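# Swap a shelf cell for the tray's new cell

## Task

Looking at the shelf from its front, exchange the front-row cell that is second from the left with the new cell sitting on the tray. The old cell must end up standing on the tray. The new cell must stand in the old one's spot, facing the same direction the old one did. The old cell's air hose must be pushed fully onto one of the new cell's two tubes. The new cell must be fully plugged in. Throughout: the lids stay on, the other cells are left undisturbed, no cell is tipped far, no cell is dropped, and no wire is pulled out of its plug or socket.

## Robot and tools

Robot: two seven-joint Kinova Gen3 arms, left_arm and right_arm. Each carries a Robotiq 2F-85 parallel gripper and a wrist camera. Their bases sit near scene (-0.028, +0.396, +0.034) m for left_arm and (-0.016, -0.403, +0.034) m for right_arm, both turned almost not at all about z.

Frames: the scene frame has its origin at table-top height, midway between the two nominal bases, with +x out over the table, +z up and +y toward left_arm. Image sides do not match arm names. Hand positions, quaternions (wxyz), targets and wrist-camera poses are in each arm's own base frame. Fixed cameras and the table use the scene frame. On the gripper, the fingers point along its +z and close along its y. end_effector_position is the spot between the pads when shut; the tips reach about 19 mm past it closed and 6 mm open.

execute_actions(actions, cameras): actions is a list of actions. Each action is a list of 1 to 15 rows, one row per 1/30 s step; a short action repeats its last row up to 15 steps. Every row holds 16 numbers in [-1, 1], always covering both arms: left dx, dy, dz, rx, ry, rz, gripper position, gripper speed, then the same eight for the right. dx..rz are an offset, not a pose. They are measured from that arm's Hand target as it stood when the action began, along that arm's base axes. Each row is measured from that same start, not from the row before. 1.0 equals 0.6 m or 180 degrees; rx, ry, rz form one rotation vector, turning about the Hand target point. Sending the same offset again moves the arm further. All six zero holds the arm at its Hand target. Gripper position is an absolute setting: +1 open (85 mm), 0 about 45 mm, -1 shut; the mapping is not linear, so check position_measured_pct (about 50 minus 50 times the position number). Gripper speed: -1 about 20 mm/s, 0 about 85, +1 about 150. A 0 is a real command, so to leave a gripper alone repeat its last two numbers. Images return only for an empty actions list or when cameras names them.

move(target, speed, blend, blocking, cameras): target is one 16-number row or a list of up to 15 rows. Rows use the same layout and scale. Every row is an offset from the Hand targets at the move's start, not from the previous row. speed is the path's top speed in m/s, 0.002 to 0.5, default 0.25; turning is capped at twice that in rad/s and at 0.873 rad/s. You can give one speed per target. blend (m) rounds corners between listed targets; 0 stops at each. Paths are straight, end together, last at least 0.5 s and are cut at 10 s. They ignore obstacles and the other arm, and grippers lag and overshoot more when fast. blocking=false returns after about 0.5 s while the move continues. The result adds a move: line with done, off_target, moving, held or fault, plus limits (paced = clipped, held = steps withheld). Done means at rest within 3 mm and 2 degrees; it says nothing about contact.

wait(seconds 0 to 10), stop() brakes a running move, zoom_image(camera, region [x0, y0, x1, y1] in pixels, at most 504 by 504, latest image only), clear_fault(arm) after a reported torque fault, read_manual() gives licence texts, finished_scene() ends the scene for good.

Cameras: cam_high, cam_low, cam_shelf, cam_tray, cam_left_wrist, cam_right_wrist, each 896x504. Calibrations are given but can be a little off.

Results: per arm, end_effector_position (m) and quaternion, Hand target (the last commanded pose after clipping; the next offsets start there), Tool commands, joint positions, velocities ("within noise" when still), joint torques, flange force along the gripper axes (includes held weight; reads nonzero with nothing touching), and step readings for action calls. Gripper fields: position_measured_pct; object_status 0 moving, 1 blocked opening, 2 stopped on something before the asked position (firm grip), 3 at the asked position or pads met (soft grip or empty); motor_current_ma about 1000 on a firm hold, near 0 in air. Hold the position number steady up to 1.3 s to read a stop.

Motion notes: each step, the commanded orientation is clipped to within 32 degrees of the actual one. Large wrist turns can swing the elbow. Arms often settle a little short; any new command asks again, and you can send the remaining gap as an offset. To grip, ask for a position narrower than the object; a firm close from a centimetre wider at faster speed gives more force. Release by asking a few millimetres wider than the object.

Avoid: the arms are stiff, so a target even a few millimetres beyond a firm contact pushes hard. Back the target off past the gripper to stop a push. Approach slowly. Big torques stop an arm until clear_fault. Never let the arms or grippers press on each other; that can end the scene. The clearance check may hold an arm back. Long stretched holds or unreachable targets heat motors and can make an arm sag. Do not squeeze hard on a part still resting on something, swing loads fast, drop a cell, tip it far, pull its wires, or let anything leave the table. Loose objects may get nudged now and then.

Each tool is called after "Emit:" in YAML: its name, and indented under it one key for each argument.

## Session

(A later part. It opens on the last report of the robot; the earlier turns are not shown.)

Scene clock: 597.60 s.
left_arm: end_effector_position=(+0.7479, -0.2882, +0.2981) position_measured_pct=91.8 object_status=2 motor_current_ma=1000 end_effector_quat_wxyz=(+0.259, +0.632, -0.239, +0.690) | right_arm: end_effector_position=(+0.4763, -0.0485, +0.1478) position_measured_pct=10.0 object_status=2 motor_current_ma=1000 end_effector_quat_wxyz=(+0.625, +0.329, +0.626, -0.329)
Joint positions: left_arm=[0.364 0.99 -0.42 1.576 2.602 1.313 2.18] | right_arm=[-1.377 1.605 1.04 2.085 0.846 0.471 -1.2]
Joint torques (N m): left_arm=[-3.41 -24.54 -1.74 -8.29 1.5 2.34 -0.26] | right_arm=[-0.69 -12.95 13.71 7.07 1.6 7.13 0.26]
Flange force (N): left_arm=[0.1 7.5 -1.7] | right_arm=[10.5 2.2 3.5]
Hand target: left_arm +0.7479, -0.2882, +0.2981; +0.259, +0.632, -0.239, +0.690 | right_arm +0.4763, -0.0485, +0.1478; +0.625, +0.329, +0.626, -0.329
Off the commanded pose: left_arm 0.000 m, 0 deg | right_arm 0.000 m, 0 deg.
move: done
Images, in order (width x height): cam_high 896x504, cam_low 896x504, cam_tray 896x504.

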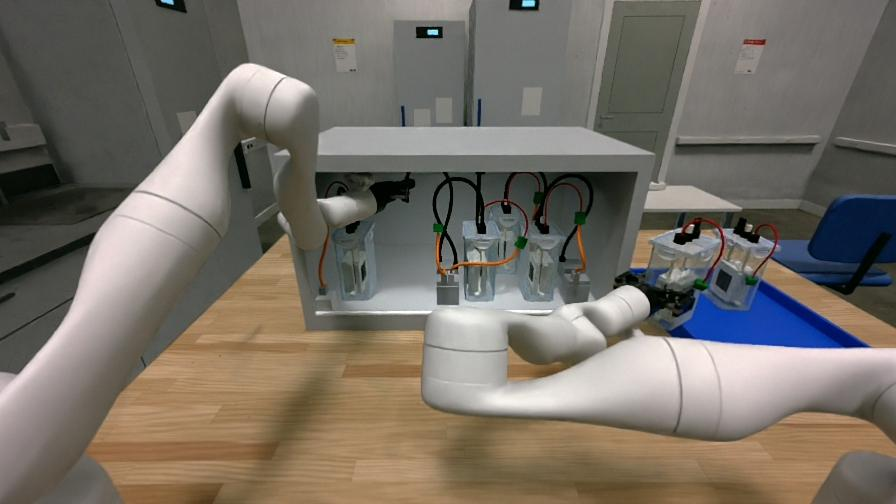

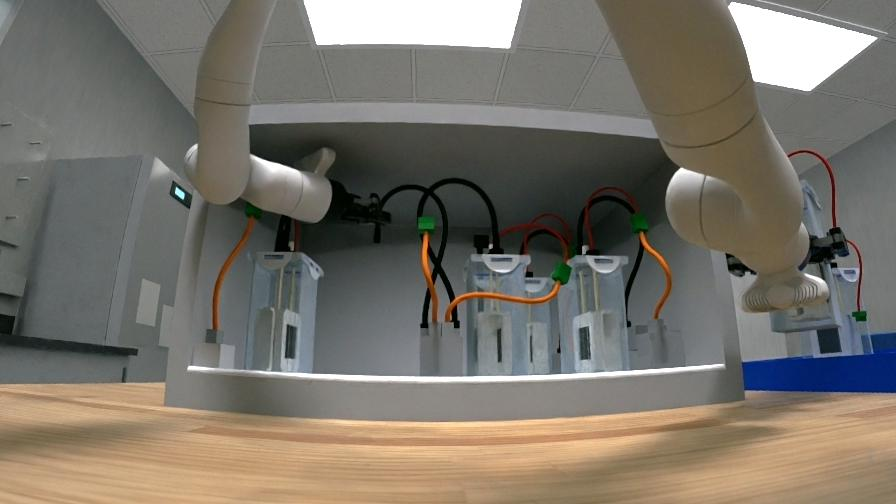

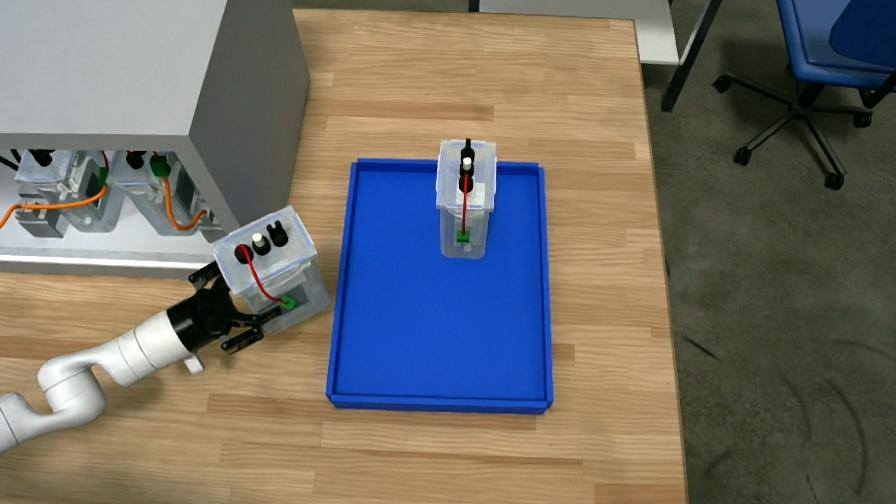

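Emit:
move:
  target:
    - [0,0,0,0,0,0,-0.95,-1,0.101,-0.1837,0.0,0,0,0.1944,0.55,-1]
    - [0,0,0,0,0,0,-0.95,-1,0.3006,-0.2595,0.0,0,0,0.3056,0.55,-1]
  speed: 0.12
  blend: 0.02
  cameras: ["cam_low","cam_high","cam_tray","cam_right_wrist"]

Scene clock: 608.93 s.
left_arm: end_effector_position=(+0.7479, -0.2882, +0.2981) position_measured_pct=91.8 object_status=2 motor_current_ma=1000 end_effector_quat_wxyz=(+0.259, +0.632, -0.239, +0.690) | right_arm: end_effector_position=(+0.6566, -0.2042, +0.1478) position_measured_pct=10.0 object_status=2 motor_current_ma=1000 end_effector_quat_wxyz=(+0.707, +0.003, +0.707, -0.003)
Joint positions: left_arm=[0.364 0.99 -0.42 1.576 2.602 1.313 2.18] | right_arm=[-0.311 2.194 1.682 1.976 -0.542 -1.531 -0.318]
Joint torques (N m): left_arm=[-3.37 -24.58 -1.64 -8.32 1.49 2.33 -0.26] | right_arm=[-0.74 -24.14 9.86 9.39 -6.95 2.27 0.31]
Flange force (N): left_arm=[0.0 7.4 -1.9] | right_arm=[9.7 -4.6 3.7]
Hand target: left_arm +0.7479, -0.2882, +0.2981; +0.259, +0.632, -0.239, +0.690 | right_arm +0.6566, -0.2042, +0.1478; +0.707, +0.003, +0.707, -0.003
Off the commanded pose: left_arm 0.000 m, 0 deg | right_arm 0.000 m, 0 deg.
TORQUE WARNING: the torque sensor of joint 2 (shoulder) of the right arm reached its warning level (56.7 N m). A warning alone does not stop the arm.
move: done
camera_calibration:
cam_right_wrist: T_world_to_cam=[[-0.00729156, 0.999965, -0.00413455, 0.206227], [0.00670055, 0.00418342, 0.999969, -0.0958862], [0.999951, 0.00726363, -0.00673082, -0.50541], [0, 0, 0, 1]] pos_world=[0.507531, -0.202148, 0.0933341]
Images, in order (width x height): cam_high 896x504, cam_low 896x504, cam_tray 896x504, cam_right_wrist 896x504.

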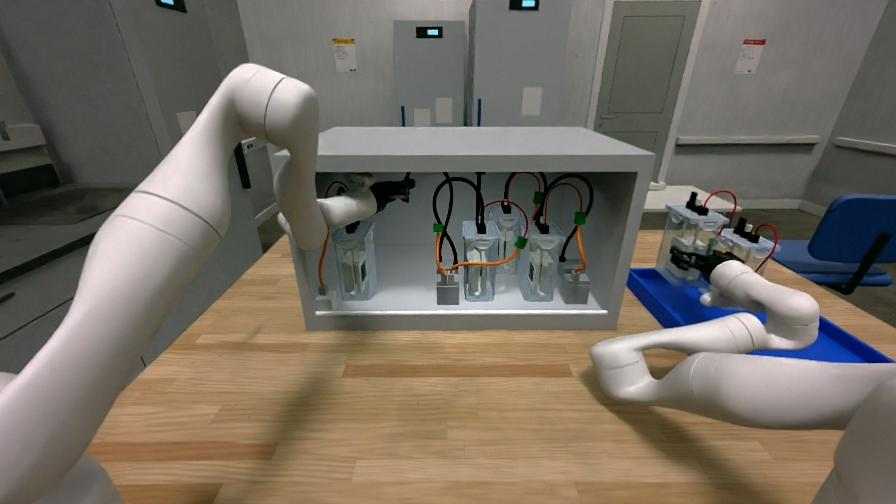

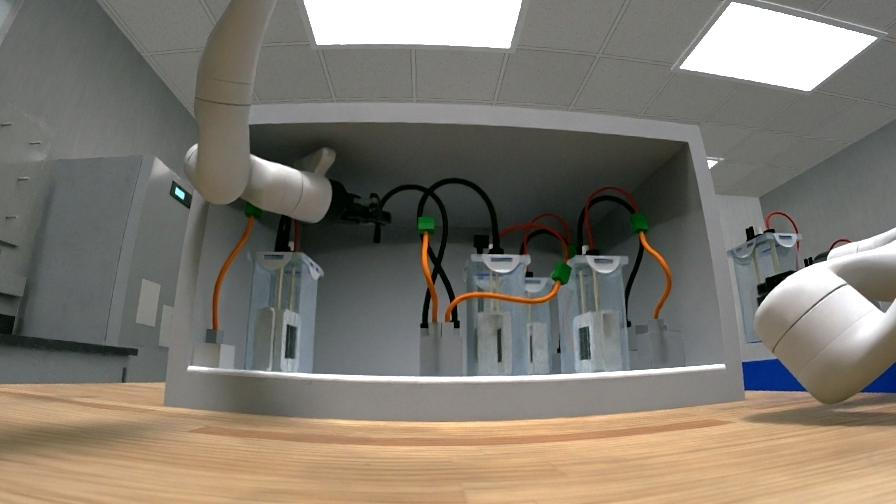

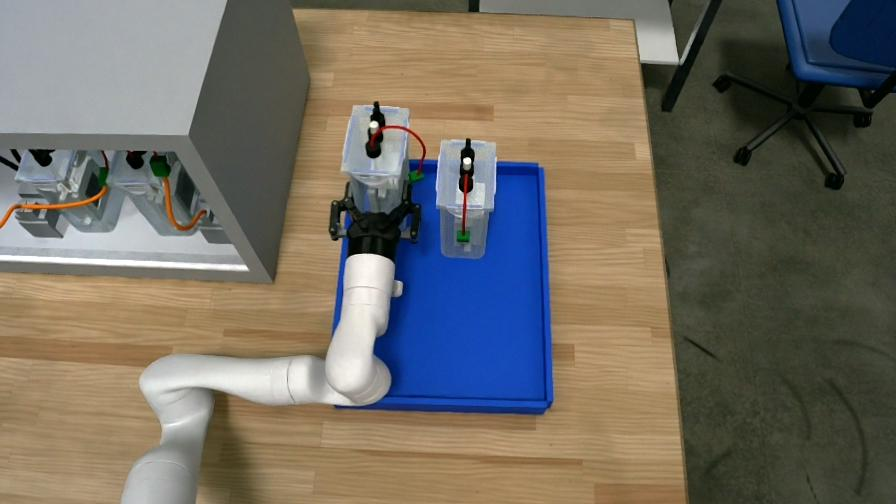

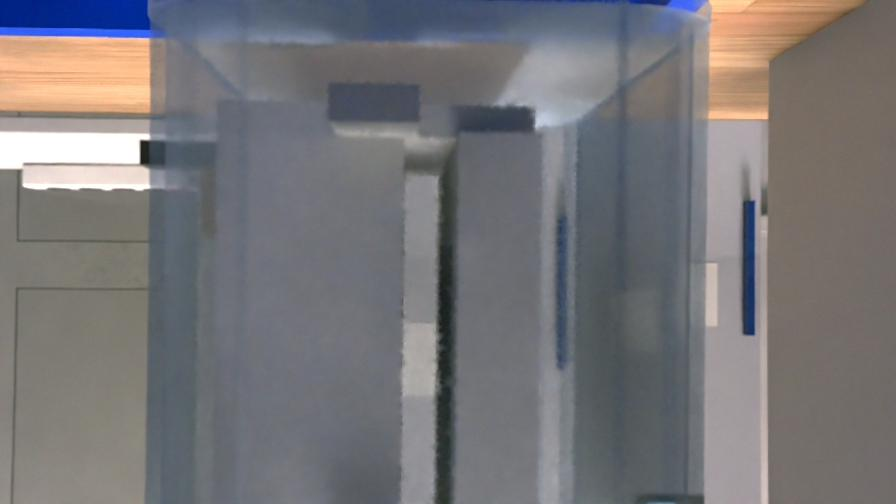

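Emit:
move:
  target: [0,0,0,0,0,0,-0.95,-1,0.0568,0.0358,0,0,0,-0.1944,0.55,-1]
  speed: 0.1
  cameras: ["cam_low","cam_high","cam_tray"]

Scene clock: 656.87 s.
left_arm: end_effector_position=(+0.7479, -0.2882, +0.2981) position_measured_pct=91.8 object_status=2 motor_current_ma=1000 end_effector_quat_wxyz=(+0.259, +0.632, -0.239, +0.690) | right_arm: end_effector_position=(+0.6907, -0.1827, +0.1478) position_measured_pct=10.0 object_status=2 motor_current_ma=1000 end_effector_quat_wxyz=(+0.673, +0.216, +0.674, -0.216)
Joint positions: left_arm=[0.364 0.99 -0.42 1.576 2.602 1.313 2.18] | right_arm=[-0.797 2.005 1.541 1.851 -0.225 -0.431 -0.22]
Joint torques (N m): left_arm=[-3.34 -24.53 -1.66 -8.35 1.57 2.35 -0.23] | right_arm=[-0.67 -20.46 16.3 9 -2.76 1.55 0.3]
Flange force (N): left_arm=[0.2 7.4 -2.0] | right_arm=[12.3 1.3 5.2]
Hand target: left_arm +0.7479, -0.2882, +0.2981; +0.259, +0.632, -0.239, +0.690 | right_arm +0.6907, -0.1828, +0.1478; +0.673, +0.216, +0.674, -0.216
Off the commanded pose: left_arm 0.000 m, 0 deg | right_arm 0.000 m, 0 deg.
move: done
Images, in order (width x height): cam_high 896x504, cam_low 896x504, cam_tray 896x504.

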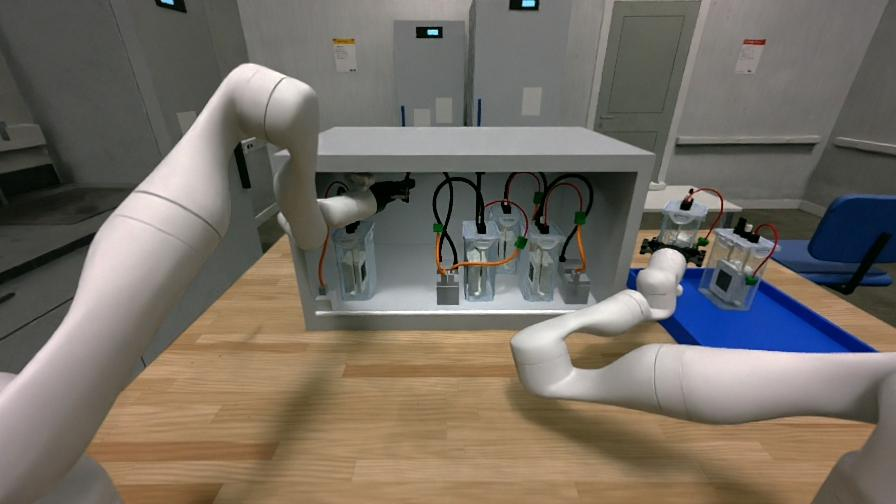

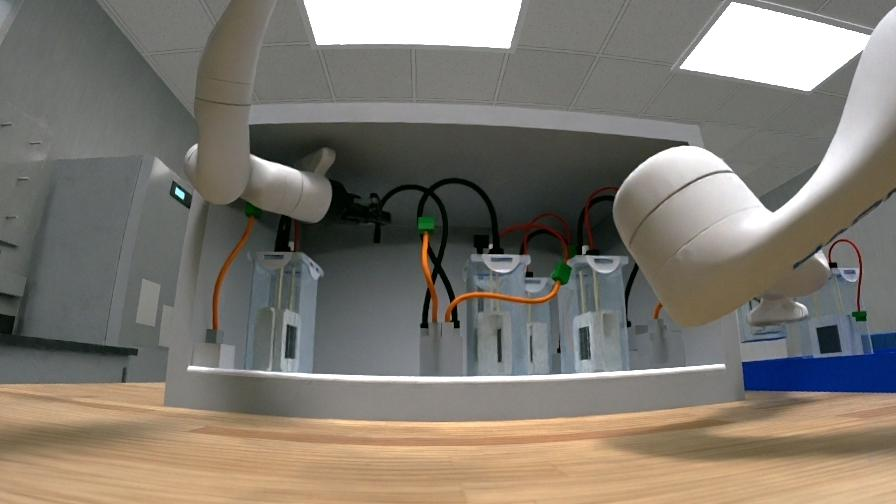

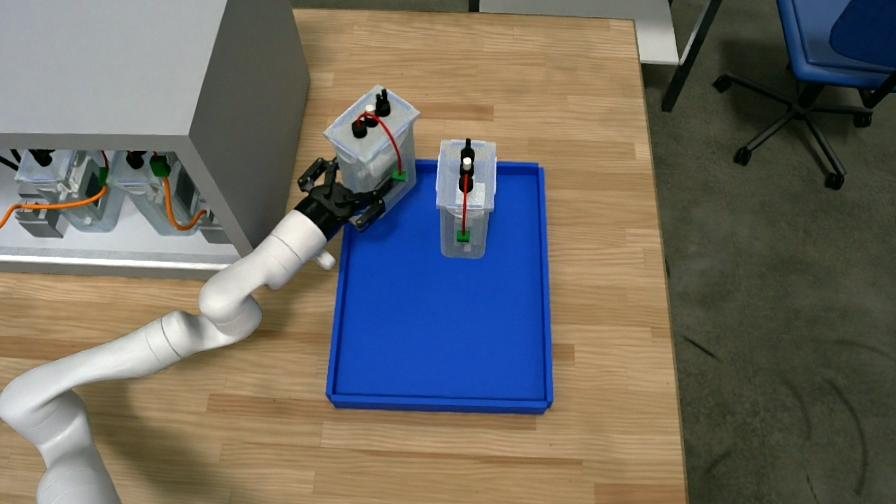

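Emit:
move:
  target:
    - [0,0,0,0,0,0,-0.95,-1,-0.0307,-0.0155,-0.05,0,0,0,0.55,-1]
  speed: 0.08
  cameras: ["cam_low","cam_tray"]

Scene clock: 662.77 s.
left_arm: end_effector_position=(+0.7479, -0.2882, +0.2981) position_measured_pct=91.8 object_status=2 motor_current_ma=1000 end_effector_quat_wxyz=(+0.259, +0.632, -0.239, +0.690) | right_arm: end_effector_position=(+0.6723, -0.1920, +0.1177) position_measured_pct=10.0 object_status=2 motor_current_ma=1000 end_effector_quat_wxyz=(+0.673, +0.216, +0.674, -0.216)
Joint positions: left_arm=[0.364 0.99 -0.42 1.576 2.602 1.313 2.18] | right_arm=[-0.812 2.096 1.514 1.877 -0.293 -0.444 -0.248]
Joint torques (N m): left_arm=[-3.41 -24.42 -1.63 -8.3 1.53 2.31 -0.27] | right_arm=[-0.71 -18.82 15.19 10.6 -2.75 1.73 0.33]
Flange force (N): left_arm=[0.4 7.5 -2.0] | right_arm=[12.0 1.4 6.1]
Hand target: left_arm +0.7479, -0.2882, +0.2981; +0.259, +0.632, -0.239, +0.690 | right_arm +0.6723, -0.1920, +0.1178; +0.673, +0.216, +0.674, -0.216
Off the commanded pose: left_arm 0.000 m, 0 deg | right_arm 0.000 m, 0 deg.
move: done
Images, in order (width x height): cam_low 896x504, cam_tray 896x504.

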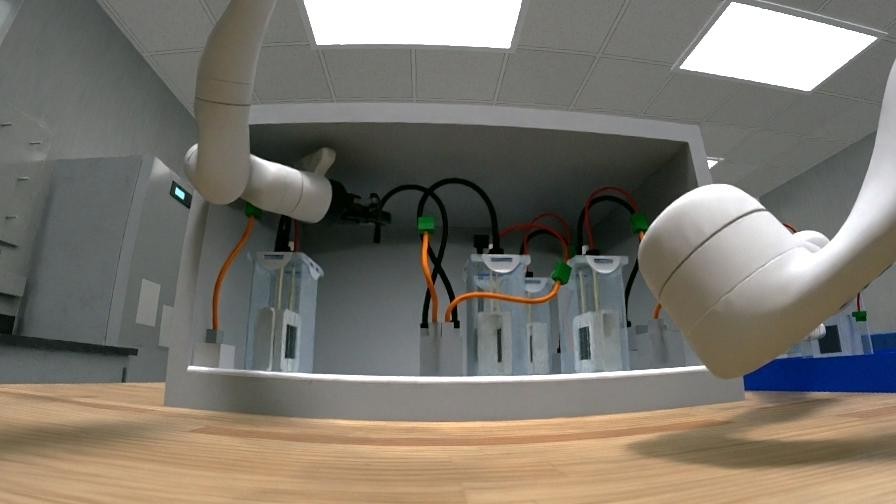

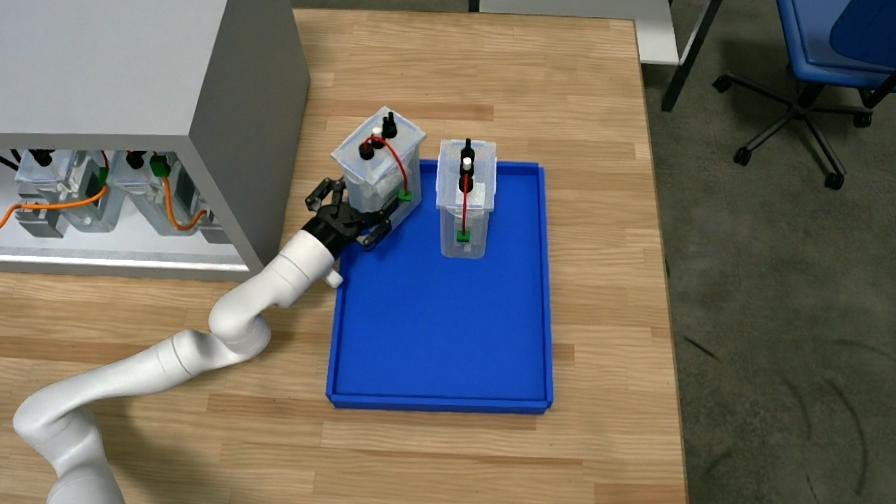

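Emit:
move:
  target: [0,0,0,0,0,0,-0.95,-1,0,0,-0.0417,0,0,0,0.55,-1]
  speed: 0.05
  cameras: ["cam_tray"]

Scene clock: 680.77 s.
left_arm: end_effector_position=(+0.7479, -0.2882, +0.2981) position_measured_pct=91.8 object_status=2 motor_current_ma=1000 end_effector_quat_wxyz=(+0.259, +0.632, -0.239, +0.690) | right_arm: end_effector_position=(+0.6722, -0.1921, +0.0927) position_measured_pct=10.0 object_status=2 motor_current_ma=1000 end_effector_quat_wxyz=(+0.673, +0.216, +0.674, -0.216)
Joint positions: left_arm=[0.364 0.99 -0.42 1.576 2.602 1.313 2.18] | right_arm=[-0.823 2.16 1.509 1.842 -0.344 -0.4 -0.26]
Joint torques (N m): left_arm=[-3.42 -24.61 -1.63 -8.41 1.53 2.4 -0.27] | right_arm=[-0.67 -18.51 14.93 11.9 -2.54 1.89 0.29]
Flange force (N): left_arm=[0.2 7.6 -1.9] | right_arm=[12.8 1.6 6.5]
Hand target: left_arm +0.7479, -0.2882, +0.2981; +0.259, +0.632, -0.239, +0.690 | right_arm +0.6723, -0.1920, +0.0928; +0.673, +0.216, +0.674, -0.216
Off the commanded pose: left_arm 0.000 m, 0 deg | right_arm 0.000 m, 0 deg.
move: done
Images, in order (width x height): cam_tray 896x504.

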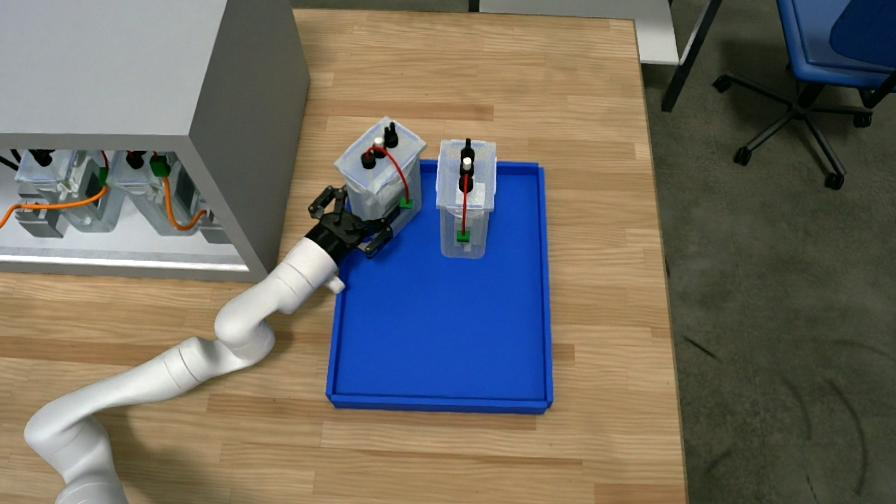

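Emit:
zoom_image:
  camera: "cam_tray"
  region: [300, 110, 510, 270]

Emit:
execute_actions:
  actions: []
  cameras: ["cam_high", "cam_shelf"]

Scaled by 2.400 from the camera's 896x504 image, which has a finer 1280x720 frame.

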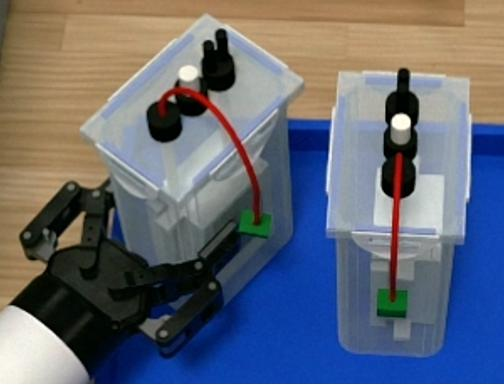

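Scene clock: 684.07 s.
left_arm: end_effector_position=(+0.7479, -0.2882, +0.2981) position_measured_pct=91.8 object_status=2 motor_current_ma=1000 end_effector_quat_wxyz=(+0.259, +0.632, -0.239, +0.690) | right_arm: end_effector_position=(+0.6723, -0.1921, +0.0928) position_measured_pct=10.0 object_status=2 motor_current_ma=1000 end_effector_quat_wxyz=(+0.673, +0.216, +0.674, -0.216)
Joint positions: left_arm=[0.364 0.99 -0.42 1.576 2.602 1.313 2.18] | right_arm=[-0.823 2.16 1.509 1.842 -0.344 -0.4 -0.26]
Joint velocities: within noise
Joint torques (N m): left_arm=[-3.36 -24.54 -1.64 -8.37 1.55 2.35 -0.3] | right_arm=[-0.71 -18.48 14.83 11.77 -2.5 1.82 0.31]
Flange force (N): left_arm=[0.3 7.4 -2.0] | right_arm=[12.8 1.5 6.4]
Hand target: left_arm +0.7479, -0.2882, +0.2981; +0.259, +0.632, -0.239, +0.690 | right_arm +0.6723, -0.1921, +0.0928; +0.673, +0.216, +0.674, -0.216
Tool commands: left_gripper/position=-0.95 left_gripper/speed=-1.0 right_gripper/position=+0.55 right_gripper/speed=-1.0
Off the commanded pose: left_arm 0.000 m, 0 deg | right_arm 0.000 m, 0 deg.
Images, in order (width x height): cam_high 896x504, cam_shelf 896x504.

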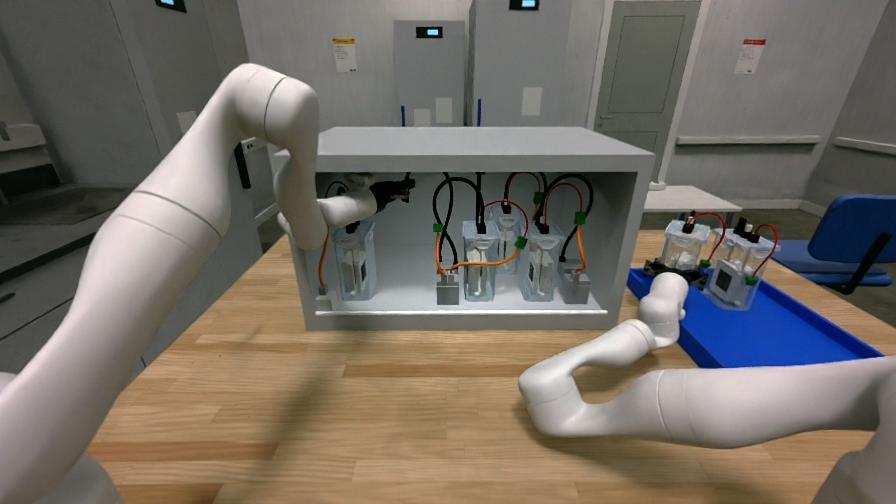

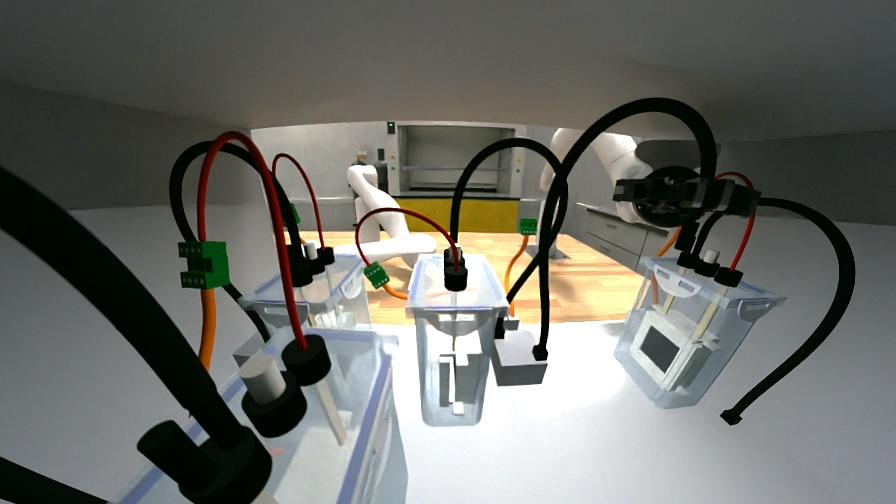

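Emit:
move:
  target:
    - [0,0,0,0,0,0,-0.95,-1,-0.012,-0.0133,0,0,0,0,0.55,-1]
    - [0,0,0,0,0,0,-0.95,-1,-0.012,-0.0133,-0.0283,0,0,0,0.55,-1]
  speed: 0.04
  cameras: ["cam_tray"]

Emit:
zoom_image:
  camera: "cam_tray"
  region: [300, 110, 510, 270]

Scene clock: 688.47 s.
left_arm: end_effector_position=(+0.7479, -0.2882, +0.2981) position_measured_pct=91.8 object_status=2 motor_current_ma=1000 end_effector_quat_wxyz=(+0.259, +0.632, -0.239, +0.690) | right_arm: end_effector_position=(+0.6632, -0.2007, +0.0849) position_measured_pct=10.0 object_status=2 motor_current_ma=1000 end_effector_quat_wxyz=(+0.677, +0.214, +0.669, -0.219)
Joint positions: left_arm=[0.364 0.99 -0.42 1.576 2.602 1.313 2.18] | right_arm=[-0.824 2.214 1.512 1.849 -0.38 -0.396 -0.279]
Joint torques (N m): left_arm=[-3.38 -24.51 -1.68 -8.39 1.5 2.39 -0.24] | right_arm=[6.11 41.63 -66.34 -53.2 6.41 -8.76 -4.38]
Flange force (N): left_arm=[0.3 7.7 -2.0] | right_arm=[-211.2 4.8 -21.2]
Hand target: left_arm +0.7479, -0.2882, +0.2981; +0.259, +0.632, -0.239, +0.690 | right_arm +0.6651, -0.2000, +0.0758; +0.673, +0.216, +0.674, -0.216
Off the commanded pose: left_arm 0.000 m, 0 deg | right_arm 0.009 m, 1 deg.
TORQUE WARNING: the torque sensor of joint 3 (upper arm roll) of the right arm reached its warning level (56.7 N m). A warning alone does not stop the arm.
move: off_target (right_arm)
Images, in order (width x height): cam_tray 896x504.

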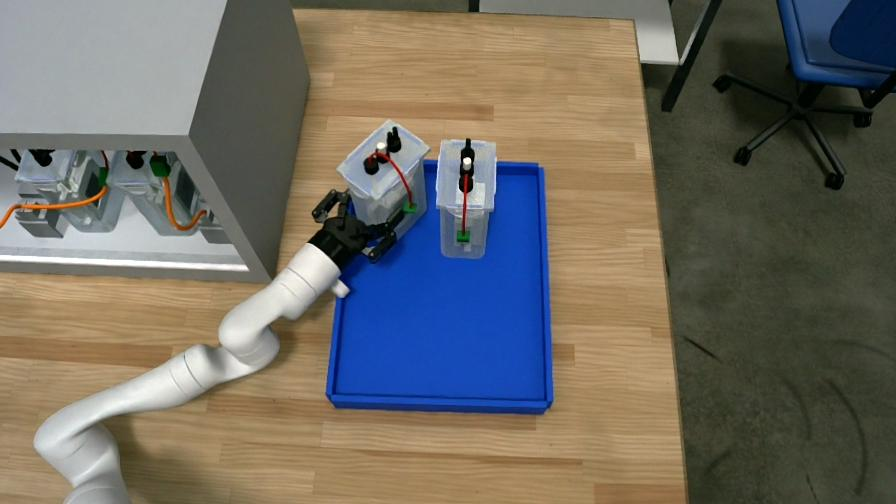

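Scaled by 2.400 from the camera's 896x504 image, which has a finer 1280x720 frame.

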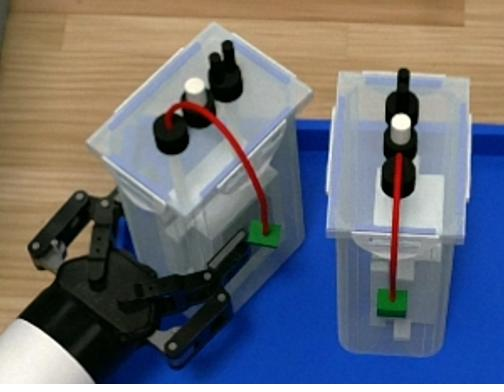

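Emit:
move:
  target: [0,0,0,0,0,0,-0.95,-1,0,0,0.0383,0,0,0,0.55,-1]
  speed: 0.1
  cameras: ["cam_tray","cam_right_wrist","cam_high"]

Emit:
zoom_image:
  camera: "cam_tray"
  region: [300, 110, 510, 270]

Emit:
zoom_image:
  camera: "cam_high"
  region: [600, 200, 800, 340]

Scene clock: 692.00 s.
left_arm: end_effector_position=(+0.7479, -0.2882, +0.2981) position_measured_pct=91.8 object_status=2 motor_current_ma=1000 end_effector_quat_wxyz=(+0.259, +0.632, -0.239, +0.690) | right_arm: end_effector_position=(+0.6651, -0.2000, +0.0986) position_measured_pct=10.0 object_status=2 motor_current_ma=1000 end_effector_quat_wxyz=(+0.673, +0.216, +0.674, -0.216)
Joint positions: left_arm=[0.364 0.99 -0.42 1.576 2.602 1.313 2.18] | right_arm=[-0.812 2.157 1.508 1.873 -0.328 -0.44 -0.275]
Joint torques (N m): left_arm=[-3.37 -24.63 -1.67 -8.37 1.52 2.35 -0.28] | right_arm=[-0.59 -17.98 14.73 11.91 -2.77 2.02 0.29]
Flange force (N): left_arm=[0.0 7.4 -1.9] | right_arm=[11.9 1.9 6.7]
Hand target: left_arm +0.7479, -0.2882, +0.2981; +0.259, +0.632, -0.239, +0.690 | right_arm +0.6651, -0.2000, +0.0988; +0.673, +0.216, +0.674, -0.216
Off the commanded pose: left_arm 0.000 m, 0 deg | right_arm 0.000 m, 0 deg.
TORQUE WARNING: the torque sensor of joint 3 (upper arm roll) of the right arm reached its warning level (56.7 N m). A warning alone does not stop the arm.
move: done
camera_calibration:
cam_right_wrist: T_world_to_cam=[[0.567321, 0.823486, -0.00421447, -0.215585], [0.00809876, -0.000461767, 0.999967, -0.0485924], [0.823457, -0.567336, -0.00693118, -0.511833], [0, 0, 0, 1]] pos_world=[0.544172, -0.112873, 0.0441346]
Images, in order (width x height): cam_high 896x504, cam_tray 896x504, cam_right_wrist 896x504.

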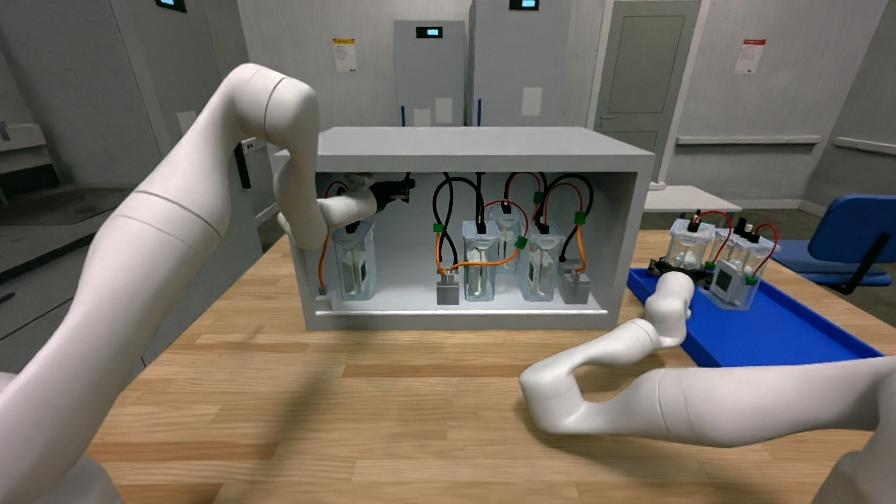

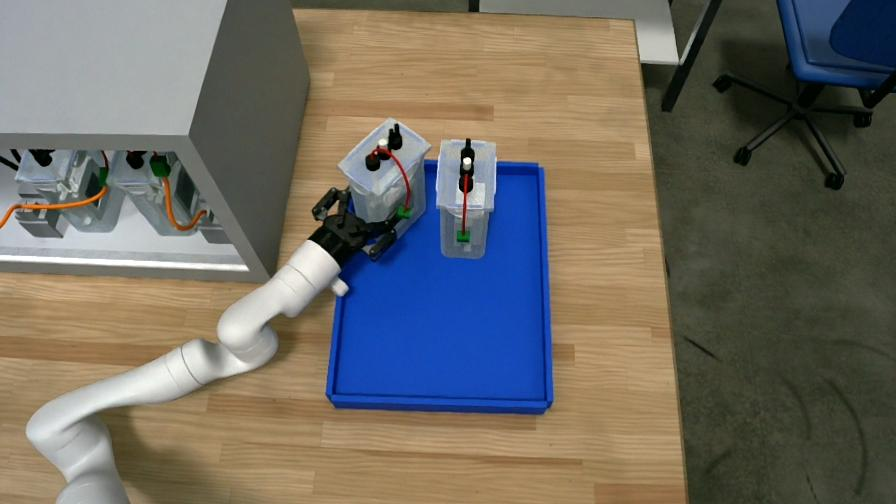

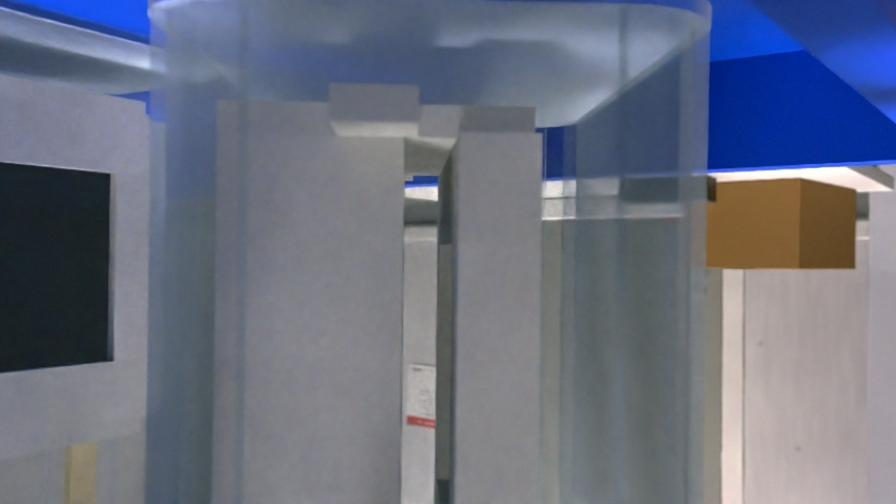

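Scaled by 2.400 from the camera's 896x504 image, which has a finer 1280x720 frame.

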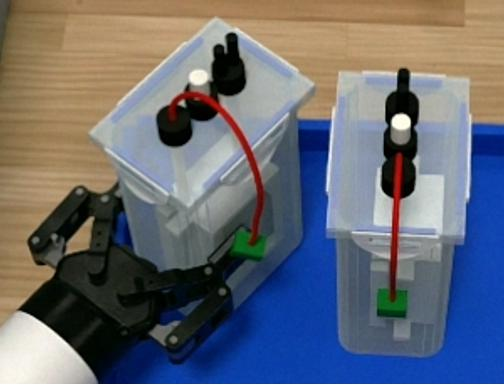

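Scaled by 2.520 from the camera's 896x504 image, which has a finer 1280x720 frame.

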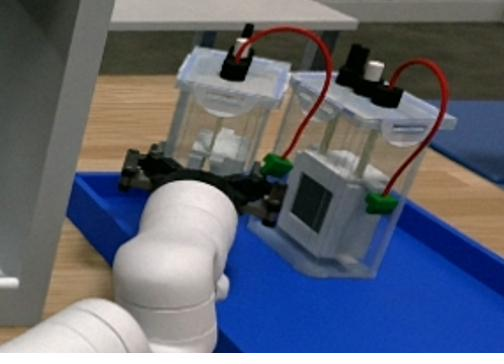

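Emit:
move:
  target:
    - [0,0,0,0,0,0,-0.95,-1,0,0,0.05,0,0,0,0.55,-1]
    - [0,0,0,0,0,0,-0.95,-1,-0.3167,0.2513,0.07,0,0,-0.1111,0.55,-1]
  speed: 0.12
  blend: 0.01
  cameras: ["cam_high"]

Scene clock: 755.93 s.
left_arm: end_effector_position=(+0.7479, -0.2882, +0.2981) position_measured_pct=91.8 object_status=2 motor_current_ma=1000 end_effector_quat_wxyz=(+0.259, +0.632, -0.239, +0.690) | right_arm: end_effector_position=(+0.4751, -0.0493, +0.1408) position_measured_pct=10.0 object_status=2 motor_current_ma=1000 end_effector_quat_wxyz=(+0.625, +0.329, +0.626, -0.329)
Joint positions: left_arm=[0.364 0.99 -0.42 1.576 2.602 1.313 2.18] | right_arm=[-1.48 1.892 1.292 2.082 -0.192 0.314 -0.235]
Joint torques (N m): left_arm=[-3.37 -24.51 -1.72 -8.41 1.57 2.36 -0.25] | right_arm=[-0.76 -10.8 13.32 8.87 2.7 1.61 0.31]
Flange force (N): left_arm=[0.3 7.6 -2.2] | right_arm=[10.6 5.0 2.0]
Hand target: left_arm +0.7479, -0.2882, +0.2981; +0.259, +0.632, -0.239, +0.690 | right_arm +0.4751, -0.0492, +0.1408; +0.625, +0.329, +0.626, -0.329
Off the commanded pose: left_arm 0.000 m, 0 deg | right_arm 0.000 m, 0 deg.
move: done
Images, in order (width x height): cam_high 896x504.

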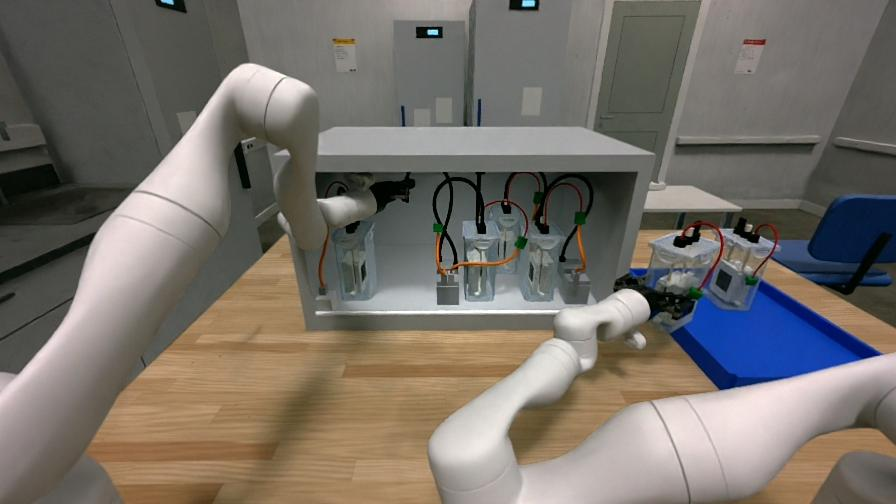

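Emit:
move:
  target: [0,0,0,0,0,0,-0.95,-1,-0.0317,-0.1833,0.0,0,0,-0.1944,0.55,-1]
  speed: 0.1
  cameras: ["cam_tray", "cam_high"]

Scene clock: 760.50 s.
left_arm: end_effector_position=(+0.7479, -0.2882, +0.2981) position_measured_pct=91.8 object_status=2 motor_current_ma=1000 end_effector_quat_wxyz=(+0.259, +0.632, -0.239, +0.690) | right_arm: end_effector_position=(+0.4561, -0.1592, +0.1408) position_measured_pct=10.0 object_status=2 motor_current_ma=1000 end_effector_quat_wxyz=(+0.497, +0.502, +0.498, -0.502)
Joint positions: left_arm=[0.364 0.99 -0.42 1.576 2.602 1.313 2.18] | right_arm=[-1.046 1.824 1.373 1.681 -0.15 0.906 -0.205]
Joint torques (N m): left_arm=[-3.41 -24.46 -1.69 -8.43 1.58 2.33 -0.25] | right_arm=[-0.7 -15.61 14.17 6.31 6.27 1.4 0.29]
Flange force (N): left_arm=[0.4 7.7 -2.3] | right_arm=[11.8 5.0 -0.1]
Hand target: left_arm +0.7479, -0.2882, +0.2981; +0.259, +0.632, -0.239, +0.690 | right_arm +0.4561, -0.1592, +0.1408; +0.497, +0.502, +0.498, -0.502
Off the commanded pose: left_arm 0.000 m, 0 deg | right_arm 0.000 m, 0 deg.
move: done
Images, in order (width x height): cam_high 896x504, cam_tray 896x504.

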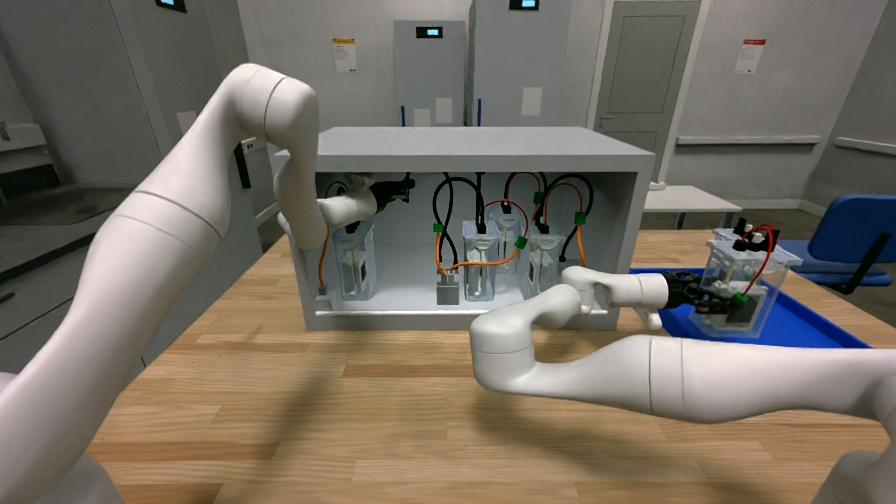

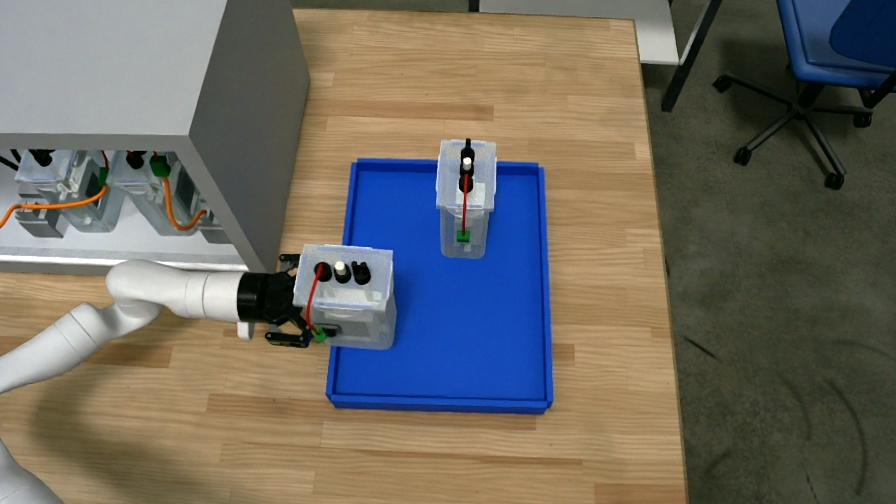

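Emit:
move:
  target:
    - [0,0,0,0,0,0,-0.95,-1,0,-0.07,0,0,0,0,0.55,-1]
    - [0,0,0,0,0,0,-0.95,-1,0,-0.07,-0.06,0,0,0,0.55,-1]
  speed: 0.08
  cameras: ["cam_tray", "cam_high"]

Emit:
zoom_image:
  camera: "cam_tray"
  region: [220, 210, 450, 400]

Emit:
zoom_image:
  camera: "cam_high"
  region: [600, 200, 850, 380]

Scene clock: 769.03 s.
left_arm: end_effector_position=(+0.7479, -0.2882, +0.2981) position_measured_pct=91.8 object_status=2 motor_current_ma=1000 end_effector_quat_wxyz=(+0.259, +0.632, -0.239, +0.690) | right_arm: end_effector_position=(+0.4560, -0.2012, +0.1047) position_measured_pct=10.0 object_status=2 motor_current_ma=1000 end_effector_quat_wxyz=(+0.497, +0.502, +0.498, -0.502)
Joint positions: left_arm=[0.364 0.99 -0.42 1.576 2.602 1.313 2.18] | right_arm=[-0.978 1.896 1.339 1.679 -0.184 0.823 -0.249]
Joint torques (N m): left_arm=[-3.34 -24.55 -1.7 -8.35 1.6 2.36 -0.28] | right_arm=[-0.83 -15.21 14.14 7.76 5.76 1.75 0.26]
Flange force (N): left_arm=[0.2 7.3 -1.9] | right_arm=[12.1 5.6 0.6]
Hand target: left_arm +0.7479, -0.2882, +0.2981; +0.259, +0.632, -0.239, +0.690 | right_arm +0.4561, -0.2012, +0.1048; +0.497, +0.502, +0.498, -0.502
Off the commanded pose: left_arm 0.000 m, 0 deg | right_arm 0.000 m, 0 deg.
move: done
Images, in order (width x height): cam_high 896x504, cam_tray 896x504.

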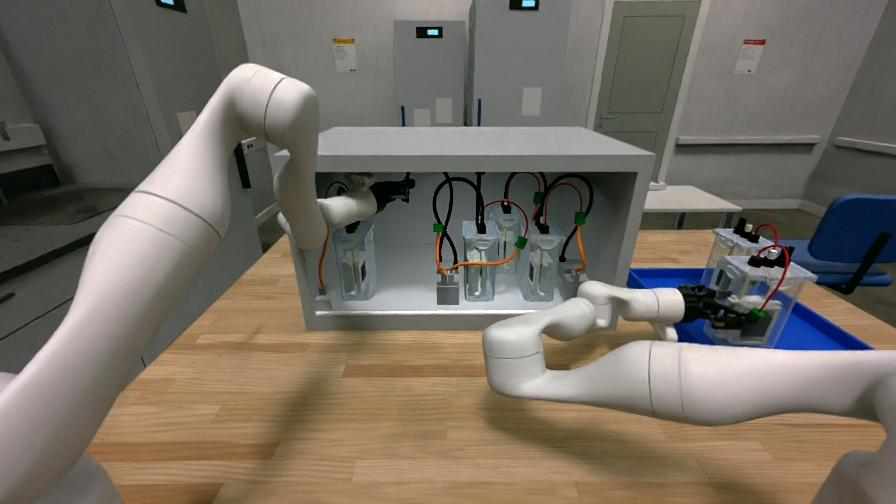

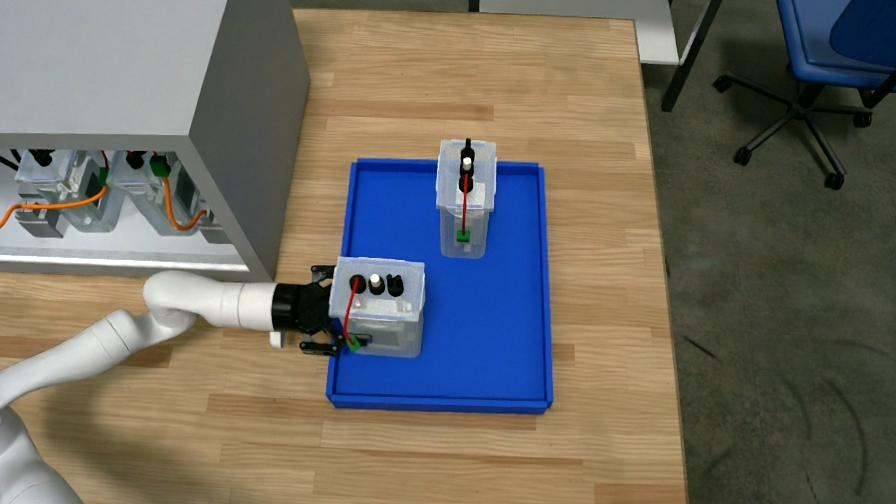

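Scaled by 2.191 from the camera's 896x504 image, which has a finer 1280x720 frame.

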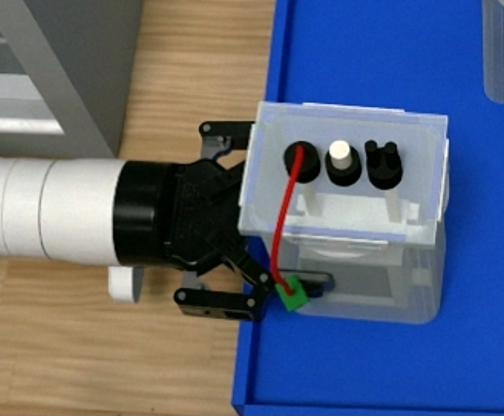

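Scaled by 2.016 from the camera's 896x504 image, which has a finer 1280x720 frame.

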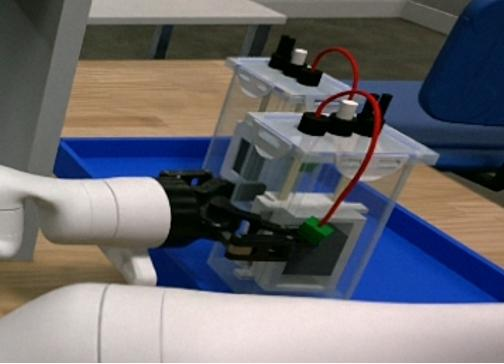

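Emit:
move:
  target:
    - [0,0,0,0,0,0,-0.95,-1,0,-0.006,0,0,0,0,0.55,-1]
    - [0,0,0,0,0,0,-0.95,-1,0,-0.006,-0.043,0,0,0,0.55,-1]
  speed: 0.03

Scene clock: 773.80 s.
left_arm: end_effector_position=(+0.7479, -0.2882, +0.2981) position_measured_pct=91.8 object_status=2 motor_current_ma=1000 end_effector_quat_wxyz=(+0.259, +0.632, -0.239, +0.690) | right_arm: end_effector_position=(+0.4560, -0.2048, +0.0789) position_measured_pct=10.0 object_status=2 motor_current_ma=1000 end_effector_quat_wxyz=(+0.497, +0.502, +0.498, -0.502)
Joint positions: left_arm=[0.364 0.99 -0.42 1.576 2.602 1.313 2.18] | right_arm=[-0.97 1.94 1.316 1.644 -0.204 0.836 -0.283]
Joint torques (N m): left_arm=[-3.42 -24.54 -1.68 -8.35 1.56 2.39 -0.26] | right_arm=[-0.66 -15.03 14.09 8.58 5.86 1.99 0.29]
Flange force (N): left_arm=[0.3 7.5 -1.8] | right_arm=[12.6 5.4 0.3]
Hand target: left_arm +0.7479, -0.2882, +0.2981; +0.259, +0.632, -0.239, +0.690 | right_arm +0.4560, -0.2048, +0.0790; +0.497, +0.502, +0.498, -0.502
Off the commanded pose: left_arm 0.000 m, 0 deg | right_arm 0.000 m, 0 deg.
move: done

Now small steps down to touchdown.

Emit:
move:
  target: [0,0,0,0,0,0,-0.95,-1,0,0,-0.0083,0,0,0,0.55,-1]
  speed: 0.02

Emit:
move:
  target: [0,0,0,0,0,0,-0.95,-1,0,0,-0.005,0,0,0,0.55,-1]
  speed: 0.02

Emit:
move:
  target: [0,0,0,0,0,0,-0.95,-1,0,0,-0.005,0,0,0,0.55,-1]
  speed: 0.02

Scene clock: 776.33 s.
left_arm: end_effector_position=(+0.7479, -0.2882, +0.2981) position_measured_pct=91.8 object_status=2 motor_current_ma=1000 end_effector_quat_wxyz=(+0.259, +0.632, -0.239, +0.690) | right_arm: end_effector_position=(+0.4561, -0.2048, +0.0742) position_measured_pct=10.0 object_status=2 motor_current_ma=1000 end_effector_quat_wxyz=(+0.498, +0.502, +0.498, -0.502)
Joint positions: left_arm=[0.364 0.99 -0.42 1.576 2.602 1.313 2.18] | right_arm=[-0.97 1.948 1.312 1.636 -0.207 0.841 -0.29]
Joint torques (N m): left_arm=[-3.34 -24.59 -1.67 -8.38 1.54 2.41 -0.25] | right_arm=[1.13 -10.4 -7.68 -1.2 -6.76 -1.44 -1.34]
Flange force (N): left_arm=[0.2 7.4 -1.9] | right_arm=[-37.4 9.3 -2.6]
Hand target: left_arm +0.7479, -0.2882, +0.2981; +0.259, +0.632, -0.239, +0.690 | right_arm +0.4560, -0.2048, +0.0740; +0.497, +0.502, +0.498, -0.502
Off the commanded pose: left_arm 0.000 m, 0 deg | right_arm 0.000 m, 0 deg.
move: done

Scene clock: 777.03 s.
left_arm: end_effector_position=(+0.7479, -0.2882, +0.2981) position_measured_pct=91.8 object_status=2 motor_current_ma=1000 end_effector_quat_wxyz=(+0.259, +0.632, -0.239, +0.690) | right_arm: end_effector_position=(+0.4561, -0.2048, +0.0711) position_measured_pct=10.0 object_status=2 motor_current_ma=1000 end_effector_quat_wxyz=(+0.498, +0.502, +0.498, -0.502)
Joint positions: left_arm=[0.364 0.99 -0.42 1.576 2.602 1.313 2.18] | right_arm=[-0.97 1.953 1.309 1.631 -0.209 0.844 -0.294]
Joint torques (N m): left_arm=[-3.33 -24.53 -1.81 -8.29 1.61 2.36 -0.22] | right_arm=[3.54 -4.1 -31.78 -11.82 -18.23 -5.56 -0.72]
Flange force (N): left_arm=[0.2 7.3 -1.8] | right_arm=[-88.6 13.4 -7.7]
Hand target: left_arm +0.7479, -0.2882, +0.2981; +0.259, +0.632, -0.239, +0.690 | right_arm +0.4561, -0.2048, +0.0710; +0.497, +0.502, +0.498, -0.502
Off the commanded pose: left_arm 0.000 m, 0 deg | right_arm 0.000 m, 0 deg.
move: done

Scene clock: 777.73 s.
left_arm: end_effector_position=(+0.7479, -0.2882, +0.2981) position_measured_pct=91.8 object_status=2 motor_current_ma=1000 end_effector_quat_wxyz=(+0.259, +0.632, -0.239, +0.690) | right_arm: end_effector_position=(+0.4561, -0.2048, +0.0681) position_measured_pct=10.0 object_status=2 motor_current_ma=1000 end_effector_quat_wxyz=(+0.497, +0.502, +0.498, -0.502)
Joint positions: left_arm=[0.364 0.99 -0.42 1.576 2.602 1.313 2.18] | right_arm=[-0.97 1.958 1.307 1.626 -0.212 0.847 -0.298]
Joint torques (N m): left_arm=[-3.44 -24.45 -1.62 -8.37 1.52 2.38 -0.31] | right_arm=[3.26 -0.73 -46.63 -22.09 -25.53 -9.98 -0.23]
Flange force (N): left_arm=[0.5 7.6 -2.0] | right_arm=[-123.2 10.6 -9.2]
Hand target: left_arm +0.7479, -0.2882, +0.2981; +0.259, +0.632, -0.239, +0.690 | right_arm +0.4561, -0.2048, +0.0680; +0.497, +0.502, +0.498, -0.502
Off the commanded pose: left_arm 0.000 m, 0 deg | right_arm 0.000 m, 0 deg.
move: done


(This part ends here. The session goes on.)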